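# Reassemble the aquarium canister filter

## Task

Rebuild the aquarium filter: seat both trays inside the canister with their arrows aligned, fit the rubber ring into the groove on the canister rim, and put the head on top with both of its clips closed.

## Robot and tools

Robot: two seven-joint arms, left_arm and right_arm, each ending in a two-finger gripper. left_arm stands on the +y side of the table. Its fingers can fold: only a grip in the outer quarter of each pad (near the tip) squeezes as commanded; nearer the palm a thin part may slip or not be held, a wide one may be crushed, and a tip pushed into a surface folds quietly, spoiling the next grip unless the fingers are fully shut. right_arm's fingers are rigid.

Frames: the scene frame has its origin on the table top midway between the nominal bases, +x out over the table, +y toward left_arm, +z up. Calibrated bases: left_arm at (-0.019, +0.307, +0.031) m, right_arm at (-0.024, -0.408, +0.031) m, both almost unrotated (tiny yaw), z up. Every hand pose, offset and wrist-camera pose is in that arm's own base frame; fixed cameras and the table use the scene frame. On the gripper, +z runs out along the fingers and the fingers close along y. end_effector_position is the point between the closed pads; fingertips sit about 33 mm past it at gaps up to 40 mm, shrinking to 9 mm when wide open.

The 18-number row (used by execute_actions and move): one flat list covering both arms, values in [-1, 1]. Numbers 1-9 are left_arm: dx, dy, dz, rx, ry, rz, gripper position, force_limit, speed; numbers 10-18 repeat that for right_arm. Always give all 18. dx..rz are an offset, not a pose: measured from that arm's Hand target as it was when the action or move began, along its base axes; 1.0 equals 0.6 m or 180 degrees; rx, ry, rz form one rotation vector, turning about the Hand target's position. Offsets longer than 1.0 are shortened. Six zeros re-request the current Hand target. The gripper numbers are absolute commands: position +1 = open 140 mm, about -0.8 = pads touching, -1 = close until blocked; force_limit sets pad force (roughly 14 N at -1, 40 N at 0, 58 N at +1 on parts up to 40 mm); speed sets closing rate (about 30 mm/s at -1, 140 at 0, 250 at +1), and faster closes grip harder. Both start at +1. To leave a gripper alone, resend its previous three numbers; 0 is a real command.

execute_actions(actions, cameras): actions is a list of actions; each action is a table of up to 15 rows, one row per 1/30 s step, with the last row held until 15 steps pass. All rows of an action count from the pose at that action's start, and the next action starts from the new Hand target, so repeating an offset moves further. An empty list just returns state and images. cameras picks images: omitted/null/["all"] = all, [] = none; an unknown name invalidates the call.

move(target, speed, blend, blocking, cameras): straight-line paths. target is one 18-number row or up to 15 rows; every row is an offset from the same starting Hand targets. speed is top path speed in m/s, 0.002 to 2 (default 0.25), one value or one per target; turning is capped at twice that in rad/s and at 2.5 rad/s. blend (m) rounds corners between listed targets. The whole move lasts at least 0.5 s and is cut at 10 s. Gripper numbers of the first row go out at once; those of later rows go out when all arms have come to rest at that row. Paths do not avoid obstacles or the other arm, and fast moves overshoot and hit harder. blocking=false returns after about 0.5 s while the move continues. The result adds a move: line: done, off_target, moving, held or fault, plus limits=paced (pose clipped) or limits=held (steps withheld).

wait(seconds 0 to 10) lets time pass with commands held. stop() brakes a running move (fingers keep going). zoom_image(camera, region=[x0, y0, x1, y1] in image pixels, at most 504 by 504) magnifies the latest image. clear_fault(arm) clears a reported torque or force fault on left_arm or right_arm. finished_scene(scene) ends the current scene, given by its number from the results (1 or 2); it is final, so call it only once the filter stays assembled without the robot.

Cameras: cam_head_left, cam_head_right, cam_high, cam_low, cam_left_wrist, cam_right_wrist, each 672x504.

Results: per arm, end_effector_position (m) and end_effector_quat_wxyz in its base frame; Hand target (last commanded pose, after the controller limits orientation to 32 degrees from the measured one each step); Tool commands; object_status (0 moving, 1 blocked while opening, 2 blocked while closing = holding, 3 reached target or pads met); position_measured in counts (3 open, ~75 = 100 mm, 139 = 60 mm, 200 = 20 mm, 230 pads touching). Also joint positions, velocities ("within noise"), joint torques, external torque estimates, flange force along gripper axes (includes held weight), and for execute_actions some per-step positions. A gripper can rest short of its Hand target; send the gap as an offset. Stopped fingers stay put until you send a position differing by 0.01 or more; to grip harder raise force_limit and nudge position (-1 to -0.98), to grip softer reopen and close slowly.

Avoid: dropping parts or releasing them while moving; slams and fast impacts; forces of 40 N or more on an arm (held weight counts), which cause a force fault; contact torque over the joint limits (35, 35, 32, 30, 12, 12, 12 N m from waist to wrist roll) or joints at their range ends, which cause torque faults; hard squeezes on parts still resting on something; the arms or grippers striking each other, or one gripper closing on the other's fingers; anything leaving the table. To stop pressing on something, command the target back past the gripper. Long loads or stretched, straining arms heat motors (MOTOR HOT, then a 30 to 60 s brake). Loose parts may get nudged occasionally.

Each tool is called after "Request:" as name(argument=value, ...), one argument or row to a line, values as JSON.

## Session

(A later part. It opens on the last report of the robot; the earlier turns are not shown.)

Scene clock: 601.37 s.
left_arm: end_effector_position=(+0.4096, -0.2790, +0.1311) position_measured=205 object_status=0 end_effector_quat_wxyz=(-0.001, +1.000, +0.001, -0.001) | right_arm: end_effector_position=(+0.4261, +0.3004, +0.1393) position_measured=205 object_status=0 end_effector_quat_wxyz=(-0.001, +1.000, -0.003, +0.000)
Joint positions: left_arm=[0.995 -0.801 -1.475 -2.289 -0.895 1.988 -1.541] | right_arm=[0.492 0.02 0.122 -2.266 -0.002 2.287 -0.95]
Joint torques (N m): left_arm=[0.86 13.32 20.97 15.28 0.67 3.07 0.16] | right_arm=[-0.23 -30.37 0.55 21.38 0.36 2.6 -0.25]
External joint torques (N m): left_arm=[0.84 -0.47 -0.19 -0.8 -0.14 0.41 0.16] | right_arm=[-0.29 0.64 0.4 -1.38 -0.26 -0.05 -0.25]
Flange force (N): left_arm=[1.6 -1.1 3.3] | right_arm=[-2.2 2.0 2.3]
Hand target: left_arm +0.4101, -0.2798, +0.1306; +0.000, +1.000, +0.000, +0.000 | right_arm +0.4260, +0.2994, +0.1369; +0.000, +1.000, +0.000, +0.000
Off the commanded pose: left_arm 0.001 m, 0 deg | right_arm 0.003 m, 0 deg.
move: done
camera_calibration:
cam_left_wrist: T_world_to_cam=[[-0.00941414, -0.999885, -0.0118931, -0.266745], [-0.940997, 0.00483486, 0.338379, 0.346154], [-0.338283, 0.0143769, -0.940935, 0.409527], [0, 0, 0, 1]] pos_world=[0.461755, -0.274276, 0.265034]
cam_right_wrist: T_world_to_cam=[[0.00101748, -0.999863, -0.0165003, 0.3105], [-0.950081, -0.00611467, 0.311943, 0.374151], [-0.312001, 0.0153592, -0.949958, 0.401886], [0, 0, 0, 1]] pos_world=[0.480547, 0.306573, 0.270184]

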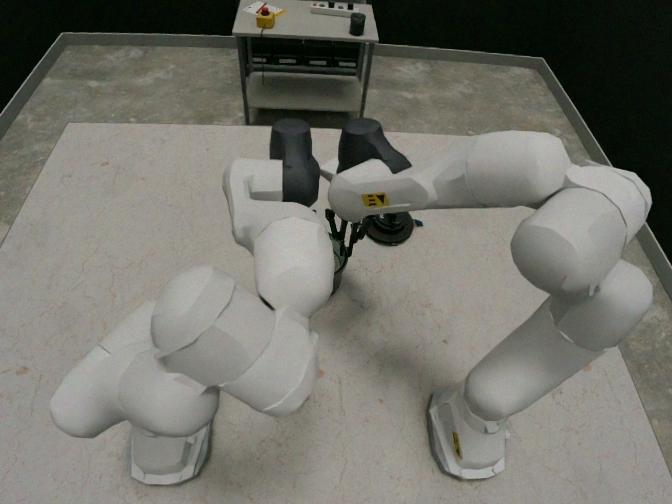

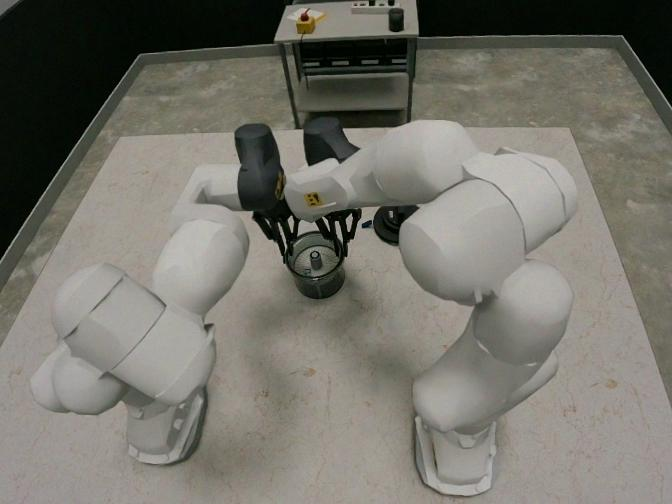

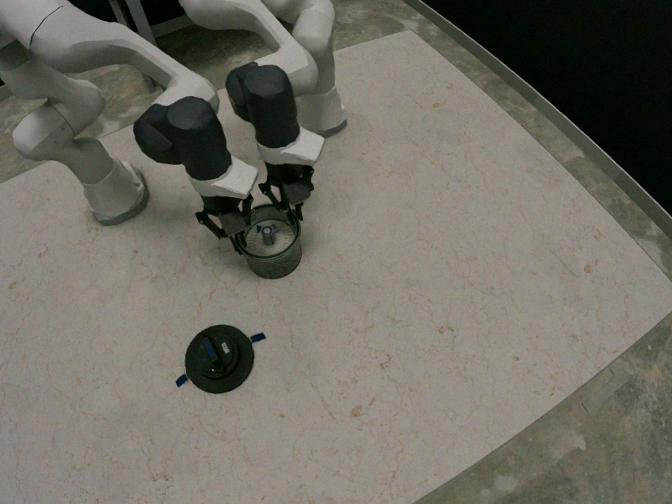

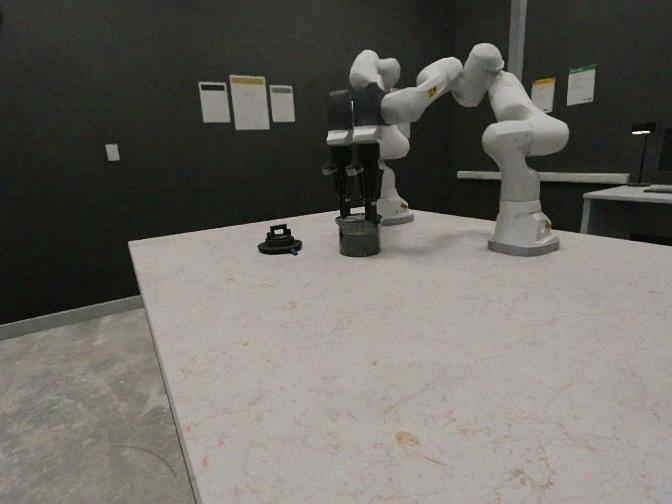

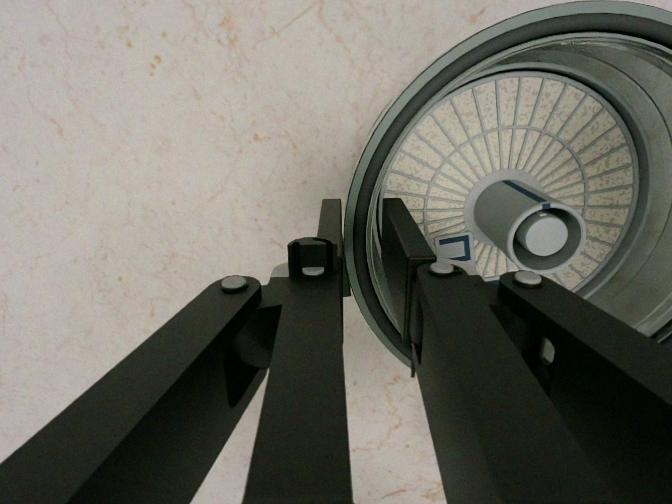

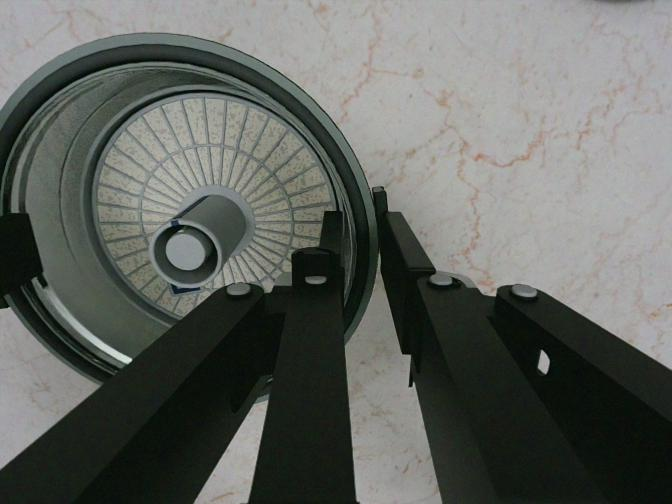

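Request:
move(
  target=[
    [0,0,0.2,0,0,0,-0.6,-0.6,-1,0,0,0.2,0,0,0,-0.6,-0.6,-1],
    [-0.1335,0.633,0.282,0,0,0,-0.6,-0.6,-1,0.39,-0.2657,0.305,0,0,0,1,0,0],
  ],
  speed=[0.1,0.3],
  cameras=["cam_right_wrist","cam_head_left","cam_head_right","cam_high"],
)

Request:
zoom_image(
  camera="cam_head_right",
  region=[282, 226, 350, 286],
)

Scene clock: 618.57 s.
left_arm: end_effector_position=(+0.3294, +0.0984, +0.2995) position_measured=205 object_status=3 end_effector_quat_wxyz=(+0.002, +1.000, +0.002, +0.000) | right_arm: end_effector_position=(+0.6611, +0.1397, +0.3214) position_measured=3 object_status=0 end_effector_quat_wxyz=(+0.000, +1.000, -0.003, +0.002)
Joint positions: left_arm=[0.829 -0.759 -0.414 -2.487 -0.289 1.761 -0.997] | right_arm=[0.235 0.389 -0.034 -1.278 0.011 1.671 -1.362]
Joint torques (N m): left_arm=[0.82 -5.01 6.82 23.94 0.74 3.01 0.22] | right_arm=[0.16 -45.54 1.13 24.68 0.82 2.39 -0.27]
External joint torques (N m): left_arm=[0.79 0.13 -0.14 0.03 -0.07 0.36 0.22] | right_arm=[0.05 -0.28 1.06 -0.03 -0.04 -0.28 -0.27]
Flange force (N): left_arm=[1.3 -1.5 0.8] | right_arm=[-0.7 0.0 -0.6]
Hand target: left_arm +0.3300, +0.1000, +0.2998; +0.000, +1.000, +0.000, +0.000 | right_arm +0.6600, +0.1400, +0.3199; +0.000, +1.000, +0.000, +0.000
Off the commanded pose: left_arm 0.002 m, 0 deg | right_arm 0.002 m, 1 deg.
move: done
camera_calibration:
cam_right_wrist: T_world_to_cam=[[0.00104445, -0.999904, -0.0138388, 0.151767], [-0.951432, -0.00525399, 0.307814, 0.541812], [-0.307857, 0.0128451, -0.951346, 0.648742], [0, 0, 0, 1]] pos_world=[0.715058, 0.146266, 0.452501]
Images, in order (width x height): cam_head_left 672x504, cam_head_right 672x504, cam_high 672x504, cam_right_wrist 672x504.

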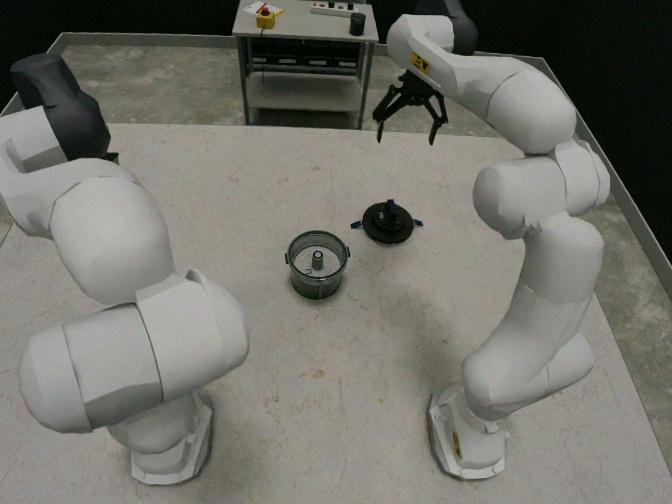

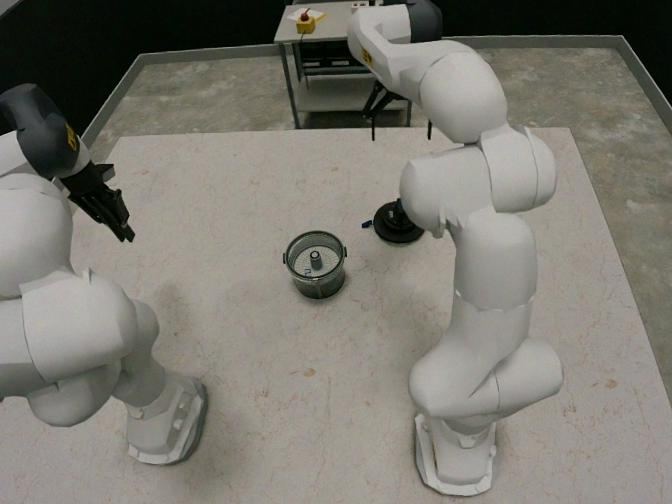

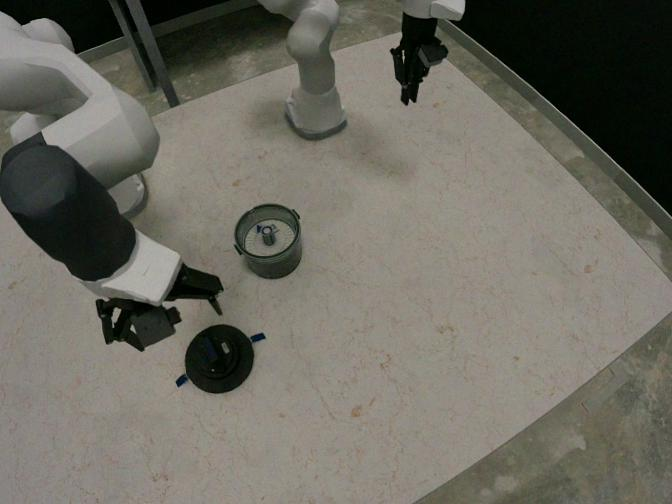

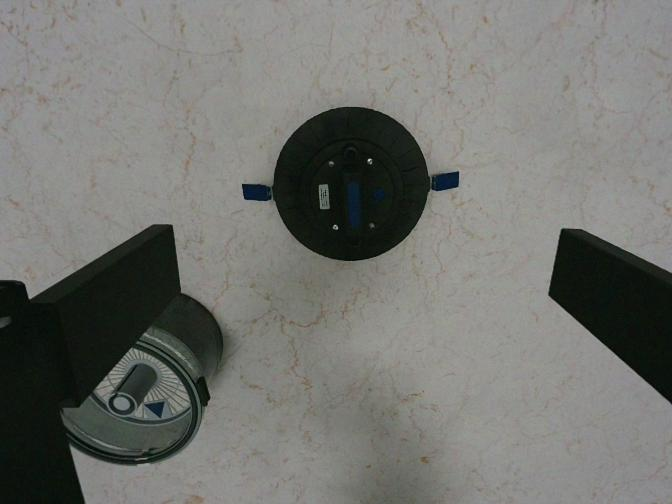

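Scaled by 7.412 from the camera's 672x504 image, which has a finer 960x720 frame.

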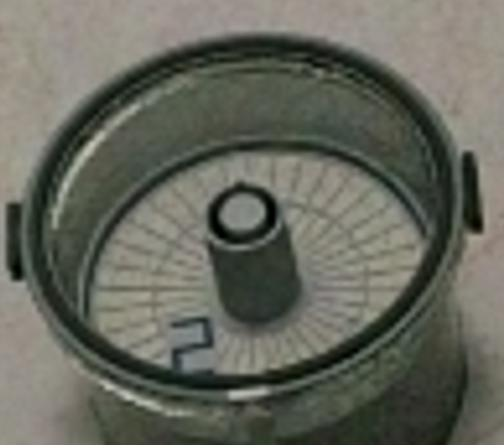

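Request:
zoom_image(
  camera="cam_right_wrist",
  region=[230, 90, 480, 280],
)

Scaled by 2.016 from the camera's 672x504 image, which has a finer 960x720 frame.

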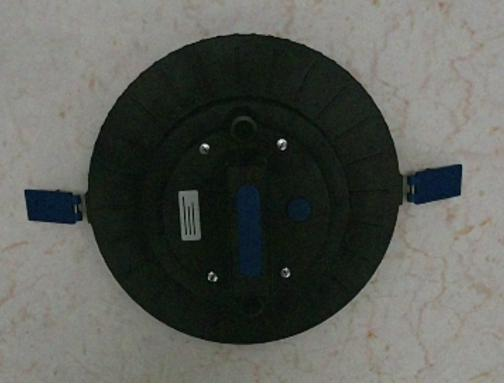

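Request:
move(
  target=[
    [0,0,0,0,0,0,-0.6,-0.6,-1,-0.0283,-0.0072,-0.2,0,0,0.0144,-0.1,0,0],
    [0,0,0,0,0,0,-0.6,-0.6,-1,-0.0283,-0.0072,-0.34,0,0,0.0144,-0.1,0,0],
  ],
  speed=[0.2,0.1],
  cameras=["cam_right_wrist","cam_low","cam_high"],
)

Request:
zoom_image(
  camera="cam_low",
  region=[230, 180, 330, 270],
)

Scene clock: 651.10 s.
left_arm: end_effector_position=(+0.3295, +0.0985, +0.2995) position_measured=205 object_status=3 end_effector_quat_wxyz=(+0.002, +1.000, +0.002, +0.000) | right_arm: end_effector_position=(+0.6418, +0.1345, +0.1156) position_measured=141 object_status=3 end_effector_quat_wxyz=(+0.002, +1.000, +0.020, -0.002)
Joint positions: left_arm=[0.829 -0.759 -0.414 -2.487 -0.289 1.761 -0.997] | right_arm=[0.234 0.431 -0.029 -1.747 0.011 2.172 -1.41]
Joint velocities: left_arm=[within noise] | right_arm=[-0.001 -0.001 -0.001 -0.001 -0.001 0.004 -0.001]
Joint torques (N m): left_arm=[0.81 -4.98 6.8 23.94 0.74 3.01 0.21] | right_arm=[-0.24 -46.17 1.53 23.11 0.87 2.64 -0.27]
External joint torques (N m): left_arm=[0.79 0.15 -0.14 0.07 -0.06 0.37 0.21] | right_arm=[-0.28 -0.76 1.5 -0.61 0.16 0 -0.27]
Flange force (N): left_arm=[1.4 -1.5 0.7] | right_arm=[-4.9 1.0 -0.3]
Hand target: left_arm +0.3300, +0.1000, +0.2998; +0.000, +1.000, +0.000, +0.000 | right_arm +0.6430, +0.1357, +0.1159; +0.000, +1.000, +0.023, +0.000
Off the commanded pose: left_arm 0.002 m, 0 deg | right_arm 0.002 m, 0 deg.
move: done
camera_calibration:
cam_right_wrist: T_world_to_cam=[[0.0471713, -0.998829, -0.0107207, 0.113553], [-0.947264, -0.0481366, 0.316819, 0.588789], [-0.316964, -0.00478942, -0.948425, 0.454983], [0, 0, 0, 1]] pos_world=[0.696596, 0.143942, 0.246195]
Images, in order (width x height): cam_high 672x504, cam_low 672x504, cam_right_wrist 672x504.

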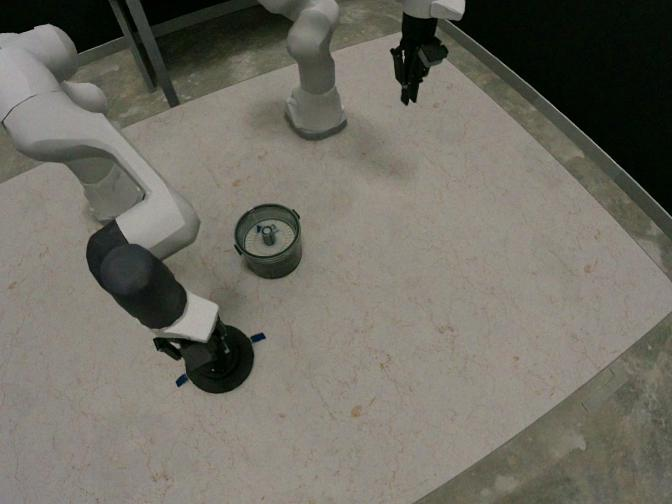

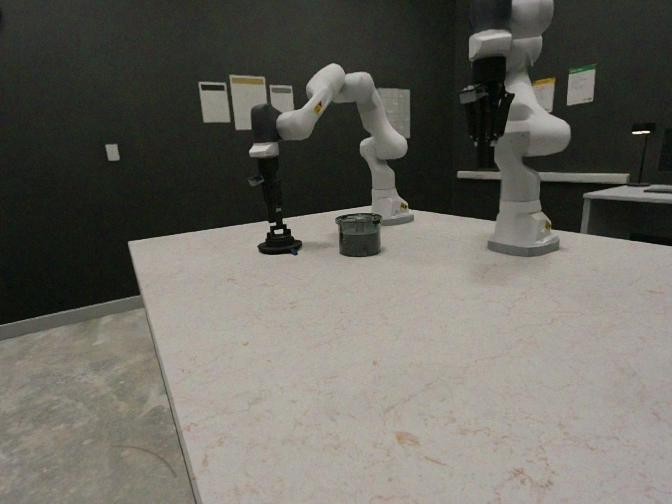

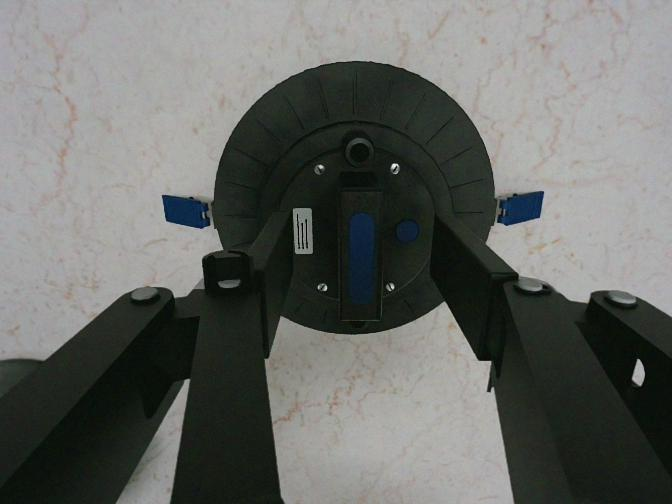

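Scaled by 5.040 from the camera's 672x504 image, which has a finer 960x720 frame.

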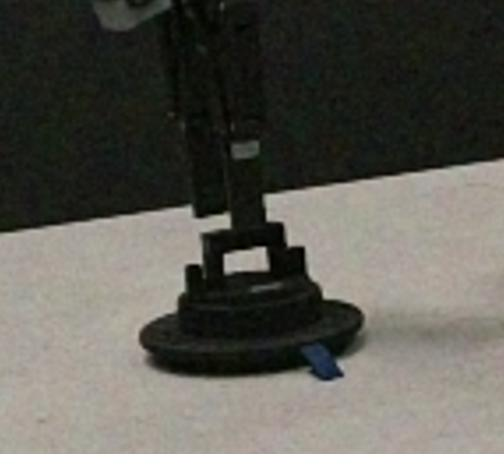

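Request:
move(
  target=[0,0,0,0,0,0,-0.6,-0.6,-1,0,0,-0.0482,0,0,0.004,-0.1,0,0],
  speed=0.06,
  cameras=["cam_right_wrist","cam_low"],
)

Request:
zoom_image(
  camera="cam_low",
  region=[230, 180, 330, 270],
)

Request:
execute_actions(
  actions=[
    [[0,0,0,0,0,0,-0.6,-0.6,-1,0,0,0,0,0,0,-1,0,-1]],
    [[0,0,0,0,0,0,-0.6,-0.6,-1,0,0,0,0,0,0,-1,0,-1]],
    [[0,0,0,0,0,0,-0.6,-0.6,-1,0,0,0,0,0,0,-1,0,-1]],
    [[0,0,0,0,0,0,-0.6,-0.6,-1,0,0,0,0,0,0,-1,0,-1]],
  ],
  cameras=["cam_right_wrist"],
)

Scene clock: 661.40 s.
left_arm: end_effector_position=(+0.3295, +0.0985, +0.2995) position_measured=205 object_status=3 end_effector_quat_wxyz=(+0.002, +1.000, +0.002, +0.000) | right_arm: end_effector_position=(+0.6422, +0.1349, +0.0875) position_measured=141 object_status=3 end_effector_quat_wxyz=(+0.001, +1.000, +0.026, -0.002)
Joint positions: left_arm=[0.829 -0.759 -0.414 -2.487 -0.289 1.761 -0.997] | right_arm=[0.229 0.468 -0.024 -1.767 0.011 2.23 -1.421]
Joint velocities: left_arm=[within noise] | right_arm=[0.001 0.001 0 -0.002 0.001 0.005 -0.003]
Joint torques (N m): left_arm=[0.79 -4.98 6.81 23.96 0.71 3.01 0.23] | right_arm=[-0.04 -46.8 1.54 22.65 0.63 2.74 -0.2]
External joint torques (N m): left_arm=[0.75 0.17 -0.15 0.07 -0.09 0.36 0.23] | right_arm=[0.07 -0.87 1.55 -0.58 -0.05 0.1 -0.2]
Flange force (N): left_arm=[1.4 -1.5 0.7] | right_arm=[-5.3 0.5 -0.6]
Hand target: left_arm +0.3300, +0.1000, +0.2998; +0.000, +1.000, +0.000, +0.000 | right_arm +0.6430, +0.1357, +0.0870; +0.000, +1.000, +0.029, +0.000
Off the commanded pose: left_arm 0.002 m, 0 deg | right_arm 0.001 m, 0 deg.
move: done
camera_calibration:
cam_right_wrist: T_world_to_cam=[[0.0585135, -0.998216, -0.0118911, 0.106333], [-0.946965, -0.0592715, 0.315824, 0.599487], [-0.315966, -0.00721951, -0.948743, 0.428104], [0, 0, 0, 1]] pos_world=[0.696737, 0.144767, 0.218093]
Images, in order (width x height): cam_low 672x504, cam_right_wrist 672x504.

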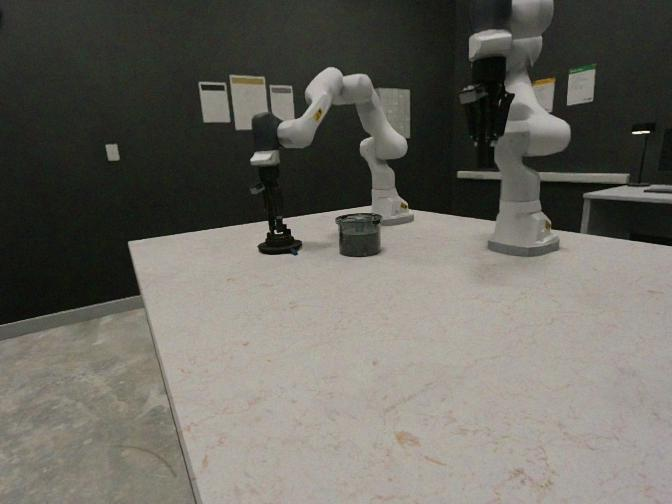

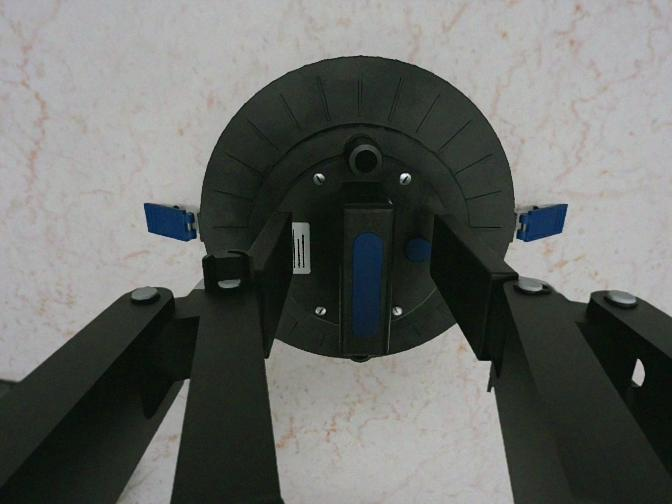

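Scaled by 5.040 from the camera's 672x504 image, which has a finer 960x720 frame.

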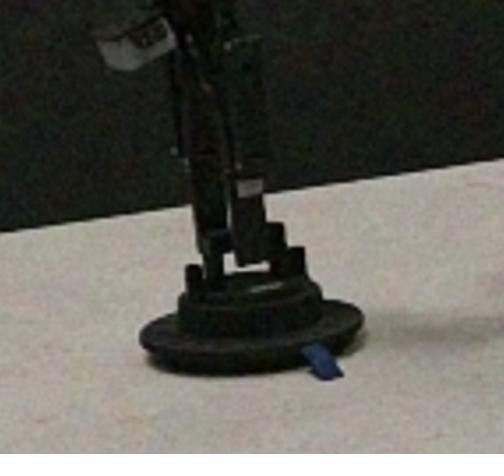

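Scene clock: 663.60 s.
left_arm: end_effector_position=(+0.3295, +0.0985, +0.2996) position_measured=205 object_status=3 end_effector_quat_wxyz=(+0.002, +1.000, +0.002, +0.000) | right_arm: end_effector_position=(+0.6426, +0.1345, +0.0876) position_measured=202 object_status=2 end_effector_quat_wxyz=(+0.001, +1.000, +0.026, -0.001)
Joint positions: left_arm=[0.829 -0.759 -0.414 -2.487 -0.289 1.761 -0.997] | right_arm=[0.228 0.468 -0.024 -1.767 0.011 2.231 -1.423]
Joint torques (N m): left_arm=[0.8 -4.95 6.8 23.91 0.74 3 0.19] | right_arm=[0.2 -45.71 1.58 22.67 0.57 3.19 -0.19]
External joint torques (N m): left_arm=[0.75 0.24 -0.18 0 -0.06 0.35 0.19] | right_arm=[0.28 0.42 1.56 -0.69 -0.11 0.52 -0.19]
External joint torques at the end of the 1st action: left_arm=[0.81 0.25 -0.11 -0.01 -0.06 0.35 0.22] | right_arm=[-0.33 -0.46 1.36 -0.67 -0.05 0.05 -0.23]
External joint torques at the end of the 2nd action: left_arm=[0.79 0.18 -0.14 0.04 -0.06 0.37 0.2] | right_arm=[-0.07 -0.55 1.5 -0.71 -0.02 0.04 -0.31]
External joint torques at the end of the 3rd action: left_arm=[0.89 0.29 -0.11 -0.05 -0.06 0.34 0.18] | right_arm=[0.27 0.44 1.58 -1.09 0 0.26 -0.15]
Flange force (N): left_arm=[1.6 -1.5 0.9] | right_arm=[-2.9 -0.2 2.1]
Flange force at the end of the 1st action (N): left_arm=[1.5 -1.7 0.8] | right_arm=[-4.3 0.9 -0.1]
Flange force at the end of the 2nd action (N): left_arm=[1.5 -1.6 0.8] | right_arm=[-4.8 0.8 -0.2]
Flange force at the end of the 3rd action (N): left_arm=[1.6 -1.7 0.9] | right_arm=[-4.2 0.0 1.8]
Hand target: left_arm +0.3300, +0.1000, +0.2998; +0.000, +1.000, +0.000, +0.000 | right_arm +0.6430, +0.1357, +0.0870; +0.000, +1.000, +0.029, +0.000
Off the commanded pose: left_arm 0.002 m, 0 deg | right_arm 0.001 m, 0 deg.
Step readings (end_effector_position of left_arm | right_arm; steps 1 to 15: 1st action; 16 to 30: 2nd action; 31 to 45: 3rd action; 46 to 60: 4th action):
0: (+0.3295, +0.0985, +0.2995) | (+0.6422, +0.1349, +0.0875)
1: (+0.3295, +0.0985, +0.2995) | (+0.6422, +0.1349, +0.0875)
2: (+0.3295, +0.0985, +0.2995) | (+0.6423, +0.1349, +0.0875)
4: (+0.3295, +0.0985, +0.2995) | (+0.6423, +0.1349, +0.0875)
8: (+0.3295, +0.0985, +0.2995) | (+0.6424, +0.1349, +0.0875)
15: (+0.3295, +0.0985, +0.2995) | (+0.6424, +0.1349, +0.0875)
16: (+0.3295, +0.0985, +0.2995) | (+0.6424, +0.1349, +0.0875)
17: (+0.3295, +0.0985, +0.2995) | (+0.6424, +0.1349, +0.0875)
19: (+0.3295, +0.0985, +0.2995) | (+0.6424, +0.1349, +0.0875)
23: (+0.3295, +0.0985, +0.2996) | (+0.6424, +0.1349, +0.0875)
30: (+0.3295, +0.0985, +0.2996) | (+0.6424, +0.1349, +0.0875)
31: (+0.3295, +0.0985, +0.2996) | (+0.6424, +0.1349, +0.0875)
32: (+0.3295, +0.0985, +0.2996) | (+0.6424, +0.1349, +0.0875)
34: (+0.3295, +0.0985, +0.2996) | (+0.6424, +0.1349, +0.0875)
38: (+0.3295, +0.0985, +0.2996) | (+0.6426, +0.1345, +0.0876)
45: (+0.3295, +0.0985, +0.2996) | (+0.6426, +0.1345, +0.0876)
46: (+0.3295, +0.0985, +0.2996) | (+0.6426, +0.1345, +0.0876)
47: (+0.3295, +0.0985, +0.2996) | (+0.6426, +0.1345, +0.0876)
49: (+0.3295, +0.0985, +0.2996) | (+0.6426, +0.1345, +0.0876)
53: (+0.3295, +0.0985, +0.2996) | (+0.6426, +0.1345, +0.0876)
60: (+0.3295, +0.0985, +0.2996) | (+0.6426, +0.1345, +0.0876)
camera_calibration:
cam_right_wrist: T_world_to_cam=[[0.0600715, -0.998119, -0.0122645, 0.10501], [-0.947193, -0.0608751, 0.314834, 0.60021], [-0.314988, -0.00729567, -0.949068, 0.427759], [0, 0, 0, 1]] pos_world=[0.696945, 0.144471, 0.218294]
Images, in order (width x height): cam_right_wrist 672x504.

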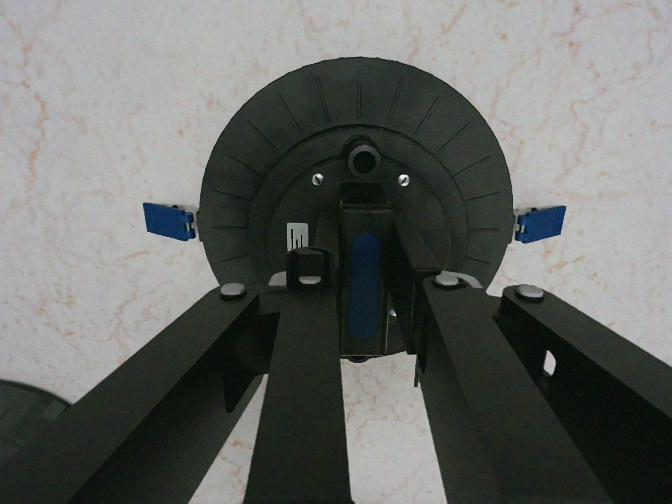

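Request:
move(
  target=[
    [0,0,0,0,0,0,-0.6,-0.6,-1,0,0,0.305,0,0,0,-1,0,-1],
    [0,0,0,0,0,0,-0.6,-0.6,-1,-0.3533,0.4105,0.305,0,0,0.033,-1,0,-1],
  ],
  speed=[0.1,0.2],
)

Request:
zoom_image(
  camera="cam_low",
  region=[310, 160, 410, 270],
)

Request:
zoom_image(
  camera="cam_high",
  region=[200, 150, 340, 290],
)

Request:
zoom_image(
  camera="cam_head_left",
  region=[260, 190, 380, 310],
)

Scene clock: 687.00 s.
left_arm: end_effector_position=(+0.3295, +0.0985, +0.2996) position_measured=205 object_status=3 end_effector_quat_wxyz=(+0.002, +1.000, +0.001, +0.000) | right_arm: end_effector_position=(+0.4258, +0.3796, +0.2613) position_measured=202 object_status=2 end_effector_quat_wxyz=(+0.005, +0.996, +0.086, -0.011)
Joint positions: left_arm=[0.829 -0.759 -0.414 -2.487 -0.289 1.761 -0.997] | right_arm=[0.559 0.063 0.171 -1.877 -0.007 1.916 -1.01]
Joint velocities: left_arm=[within noise] | right_arm=[0 0 0 -0.001 -0.001 0.001 0.004]
Joint torques (N m): left_arm=[0.81 -4.95 6.82 23.98 0.73 3 0.22] | right_arm=[0.33 -39.8 1.35 28.33 0.42 3.12 0.32]
External joint torques (N m): left_arm=[0.74 0.09 -0.16 0.13 -0.07 0.35 0.22] | right_arm=[0.39 -5.64 0.99 3.54 -0.35 0.53 0.32]
Flange force (N): left_arm=[1.3 -1.4 0.6] | right_arm=[-4.3 0.6 -8.3]
Hand target: left_arm +0.3300, +0.1000, +0.2998; +0.000, +1.000, +0.000, +0.000 | right_arm +0.4311, +0.3820, +0.2700; +0.000, +0.997, +0.081, +0.000
Off the commanded pose: left_arm 0.002 m, 0 deg | right_arm 0.010 m, 1 deg.
move: off_target (right_arm)
camera_calibration:
cam_left_wrist: T_world_to_cam=[[-0.00845414, -0.999951, -0.00519915, 0.109611], [-0.941267, 0.00620264, 0.337606, 0.212162], [-0.337557, 0.00774795, -0.941273, 0.535995], [0, 0, 0, 1]] pos_world=[0.381557, 0.104137, 0.43346]
cam_right_wrist: T_world_to_cam=[[0.177286, -0.984139, -0.00629487, 0.307989], [-0.927425, -0.169203, 0.333545, 0.382928], [-0.32932, -0.053295, -0.942713, 0.547957], [0, 0, 0, 1]] pos_world=[0.480988, 0.3971, 0.390781]

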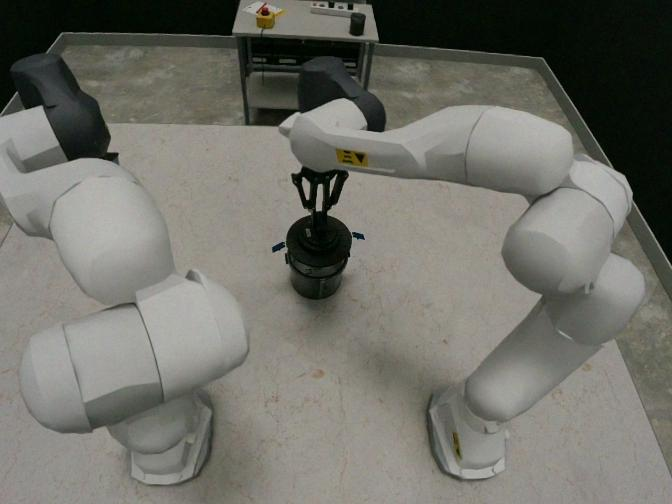

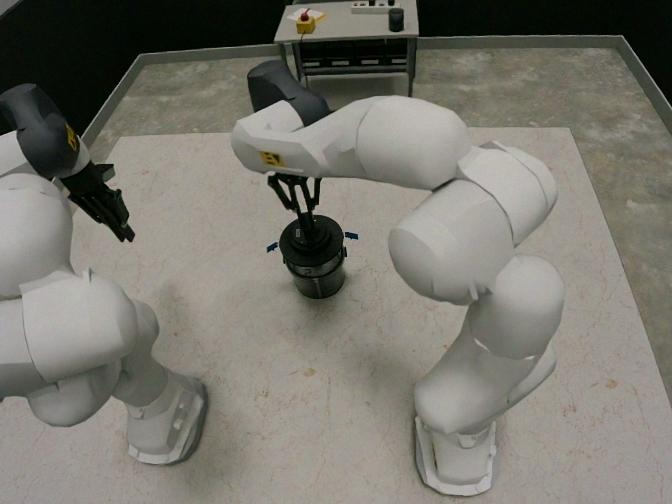

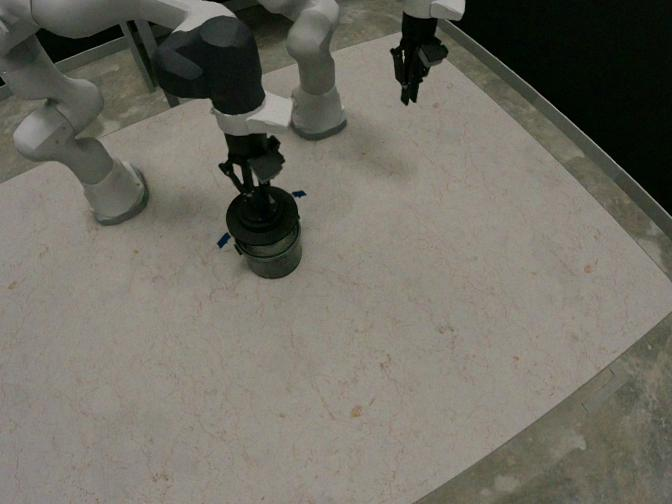

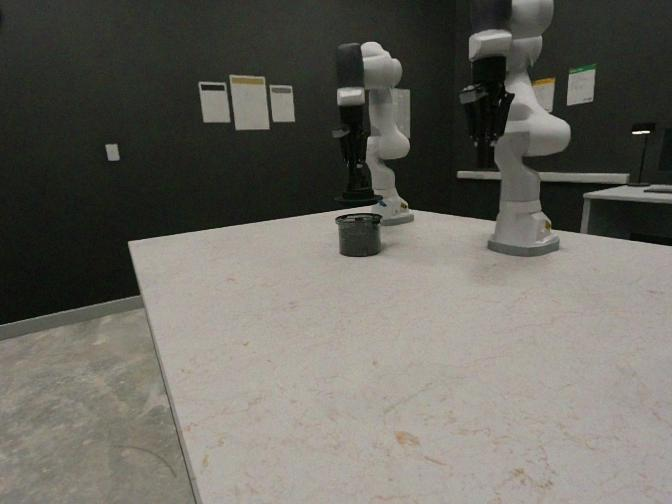

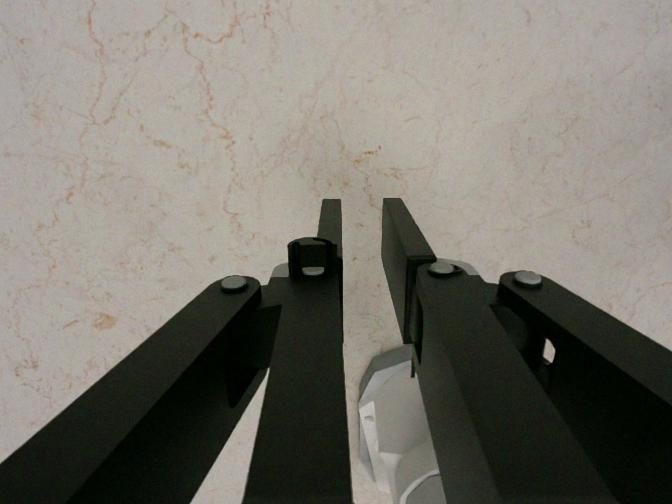

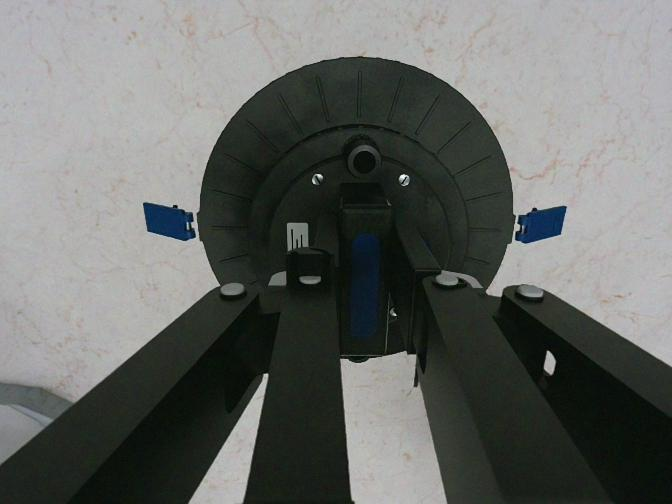

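Scaled by 4.582 from the camera's 672x504 image, which has a finer 960x720 frame.

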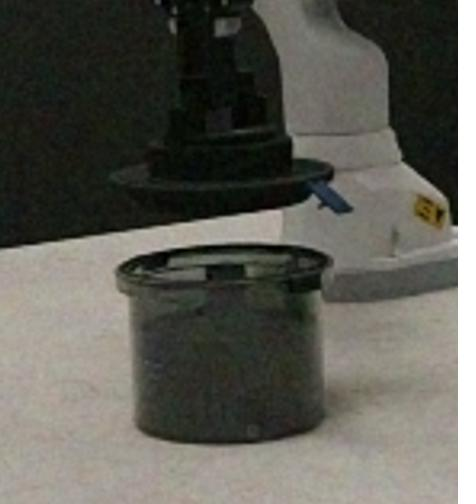

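Scaled by 3.600 from the camera's 672x504 image, which has a finer 960x720 frame.

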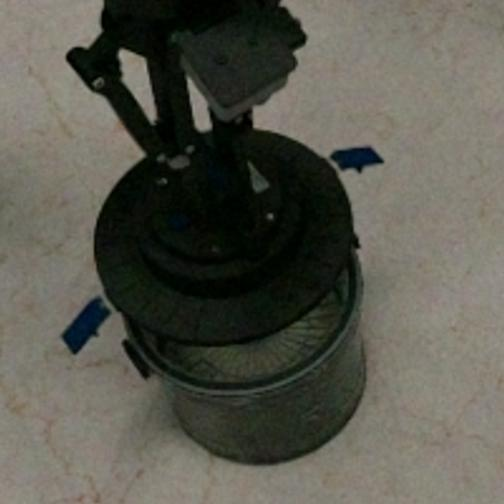

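Scaled by 4.200 from the camera's 672x504 image, which has a finer 960x720 frame.

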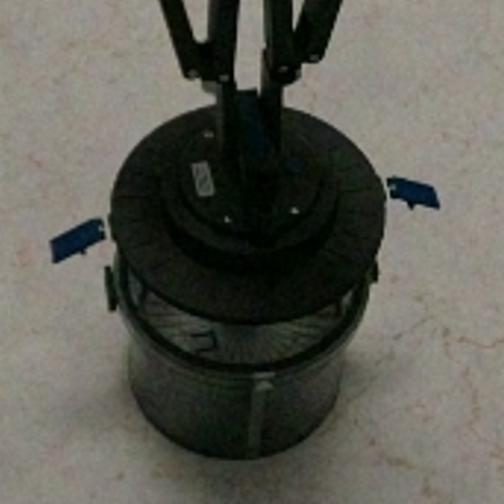

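Request:
move(
  target=[0,0,0,0,0,0,-0.6,-0.6,-1,0.0033,0.005,-0.04,0,0,-0.022,-1,0,-1],
  speed=0.06,
)

Request:
zoom_image(
  camera="cam_low",
  region=[310, 160, 410, 270],
)

Request:
zoom_image(
  camera="cam_high",
  region=[200, 150, 340, 290],
)

Request:
zoom_image(
  camera="cam_head_left",
  region=[260, 190, 380, 310],
)

Request:
zoom_image(
  camera="cam_head_right",
  region=[255, 190, 375, 310],
)

Scene clock: 709.77 s.
left_arm: end_effector_position=(+0.3295, +0.0985, +0.2996) position_measured=205 object_status=3 end_effector_quat_wxyz=(+0.002, +1.000, +0.001, +0.000) | right_arm: end_effector_position=(+0.4289, +0.3817, +0.2390) position_measured=202 object_status=2 end_effector_quat_wxyz=(+0.005, +0.999, +0.050, -0.009)
Joint positions: left_arm=[0.829 -0.759 -0.414 -2.487 -0.289 1.761 -0.997] | right_arm=[0.559 0.085 0.171 -1.908 -0.011 1.971 -0.936]
Joint velocities: left_arm=[within noise] | right_arm=[0 0.001 0 -0.001 -0.001 0.002 0.008]
Joint torques (N m): left_arm=[0.79 -4.93 6.83 23.89 0.73 2.99 0.21] | right_arm=[0.58 -40.23 1.69 27.74 0.39 3.17 0.25]
External joint torques (N m): left_arm=[0.76 0.2 -0.13 0 -0.07 0.34 0.21] | right_arm=[0.62 -5.42 1.18 3.06 -0.36 0.57 0.25]
Flange force (N): left_arm=[1.4 -1.5 0.8] | right_arm=[-5.2 1.3 -7.4]
Hand target: left_arm +0.3300, +0.1000, +0.2998; +0.000, +1.000, +0.000, +0.000 | right_arm +0.4330, +0.3850, +0.2460; +0.000, +0.999, +0.046, +0.000
Off the commanded pose: left_arm 0.002 m, 0 deg | right_arm 0.009 m, 1 deg.
move: off_target (right_arm)
camera_calibration:
cam_left_wrist: T_world_to_cam=[[-0.00848989, -0.99995, -0.00529337, 0.109665], [-0.941298, 0.00620523, 0.337518, 0.212212], [-0.337469, 0.00784814, -0.941304, 0.535963], [0, 0, 0, 1]] pos_world=[0.381556, 0.104137, 0.43346]
cam_right_wrist: T_world_to_cam=[[0.106351, -0.994311, -0.00595675, 0.343626], [-0.938195, -0.102329, 0.330633, 0.37344], [-0.329361, -0.0295744, -0.943741, 0.519329], [0, 0, 0, 1]] pos_world=[0.484861, 0.395244, 0.368687]

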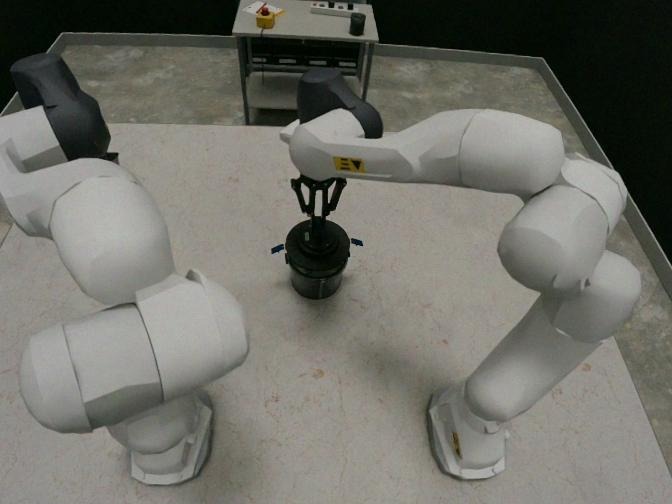

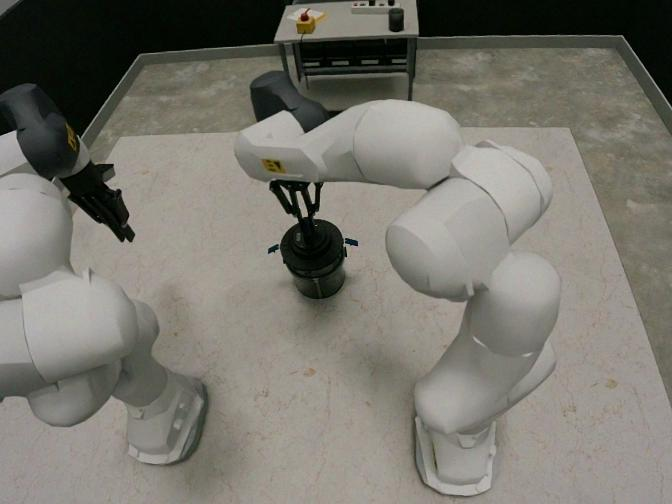

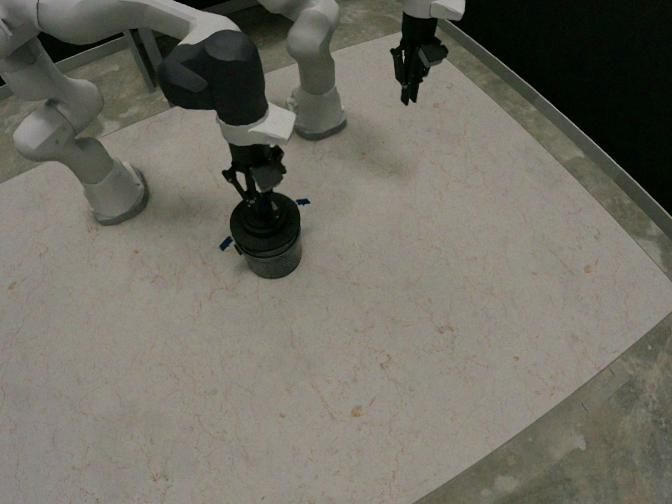

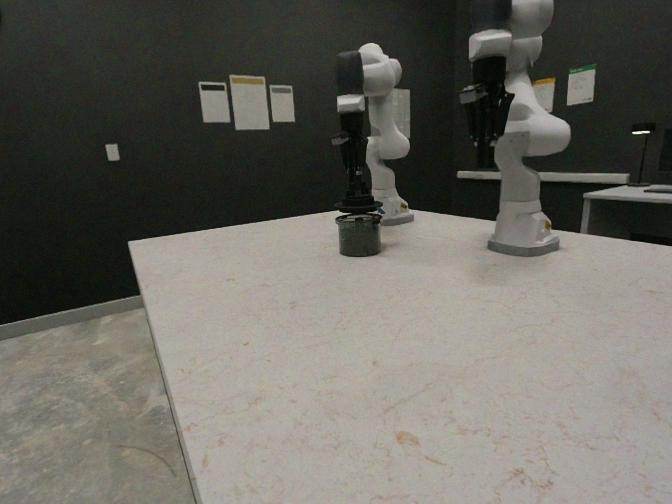

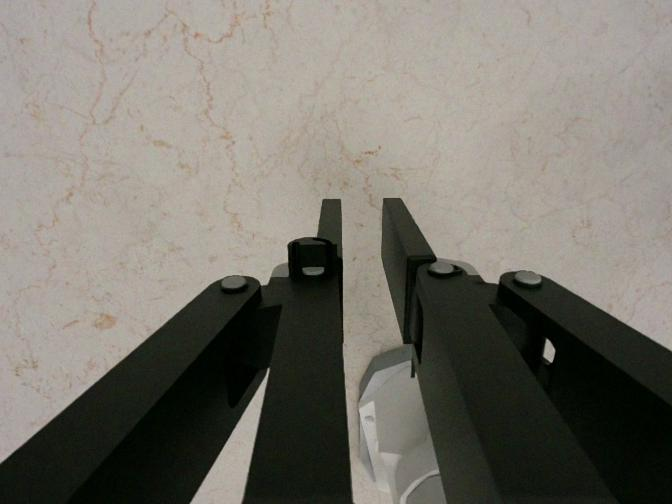

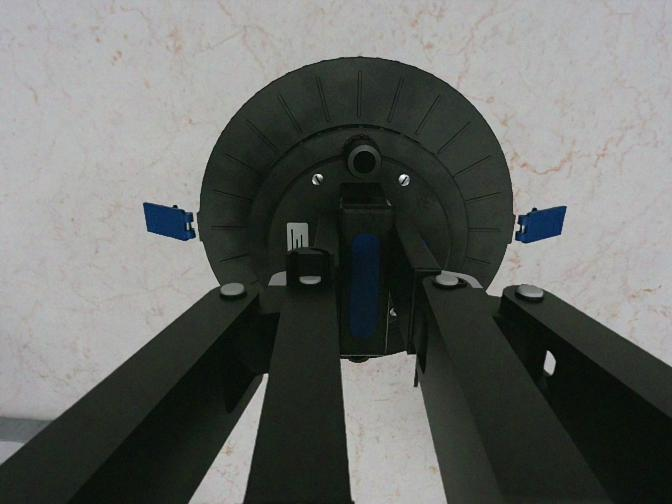

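Scaled by 4.582 from the camera's 672x504 image, which has a finer 960x720 frame.

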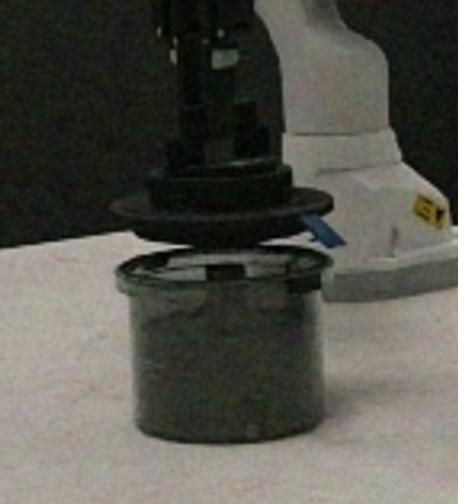

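Scaled by 3.600 from the camera's 672x504 image, which has a finer 960x720 frame.

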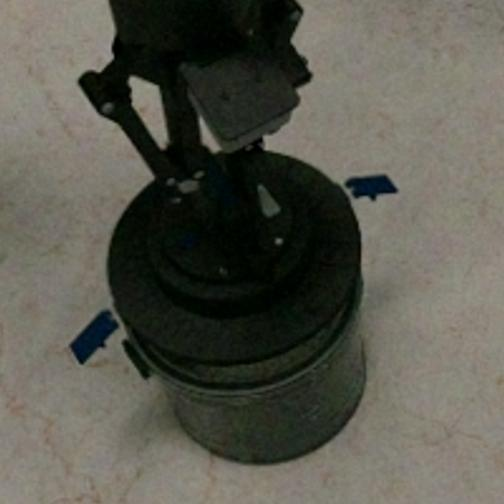

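Scaled by 4.200 from the camera's 672x504 image, which has a finer 960x720 frame.

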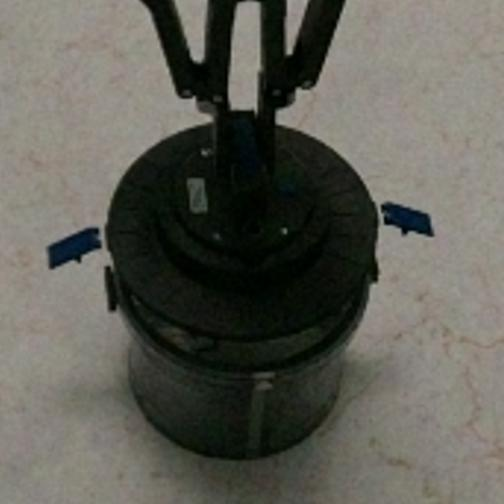

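Scaled by 4.200 from the camera's 672x504 image, which has a finer 960x720 frame.

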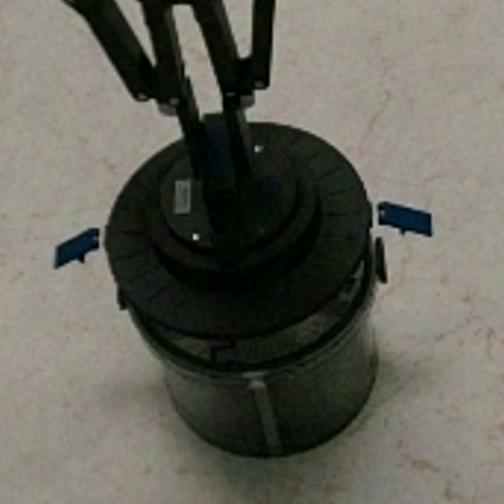

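Request:
zoom_image(
  camera="cam_head_left",
  region=[270, 225, 370, 275],
)

Request:
zoom_image(
  camera="cam_head_right",
  region=[265, 225, 365, 275],
)

Request:
zoom_image(
  camera="cam_high",
  region=[215, 190, 315, 260],
)

Scaled by 5.040 from the camera's 672x504 image, which has a finer 960x720 frame.

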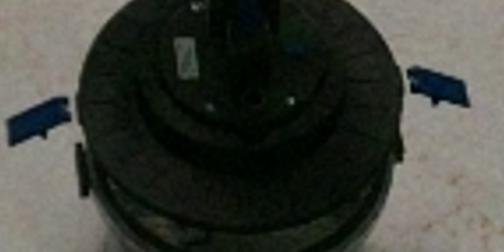

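Scaled by 5.040 from the camera's 672x504 image, which has a finer 960x720 frame.

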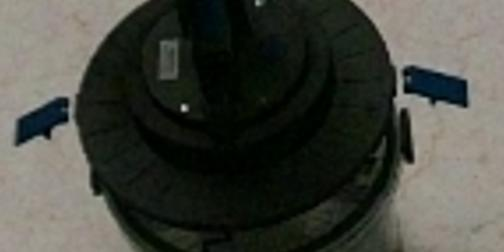

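Scaled by 5.040 from the camera's 672x504 image, which has a finer 960x720 frame.

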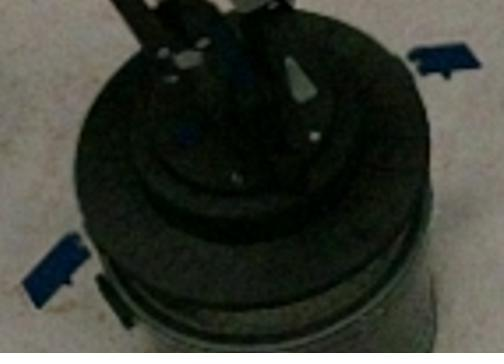

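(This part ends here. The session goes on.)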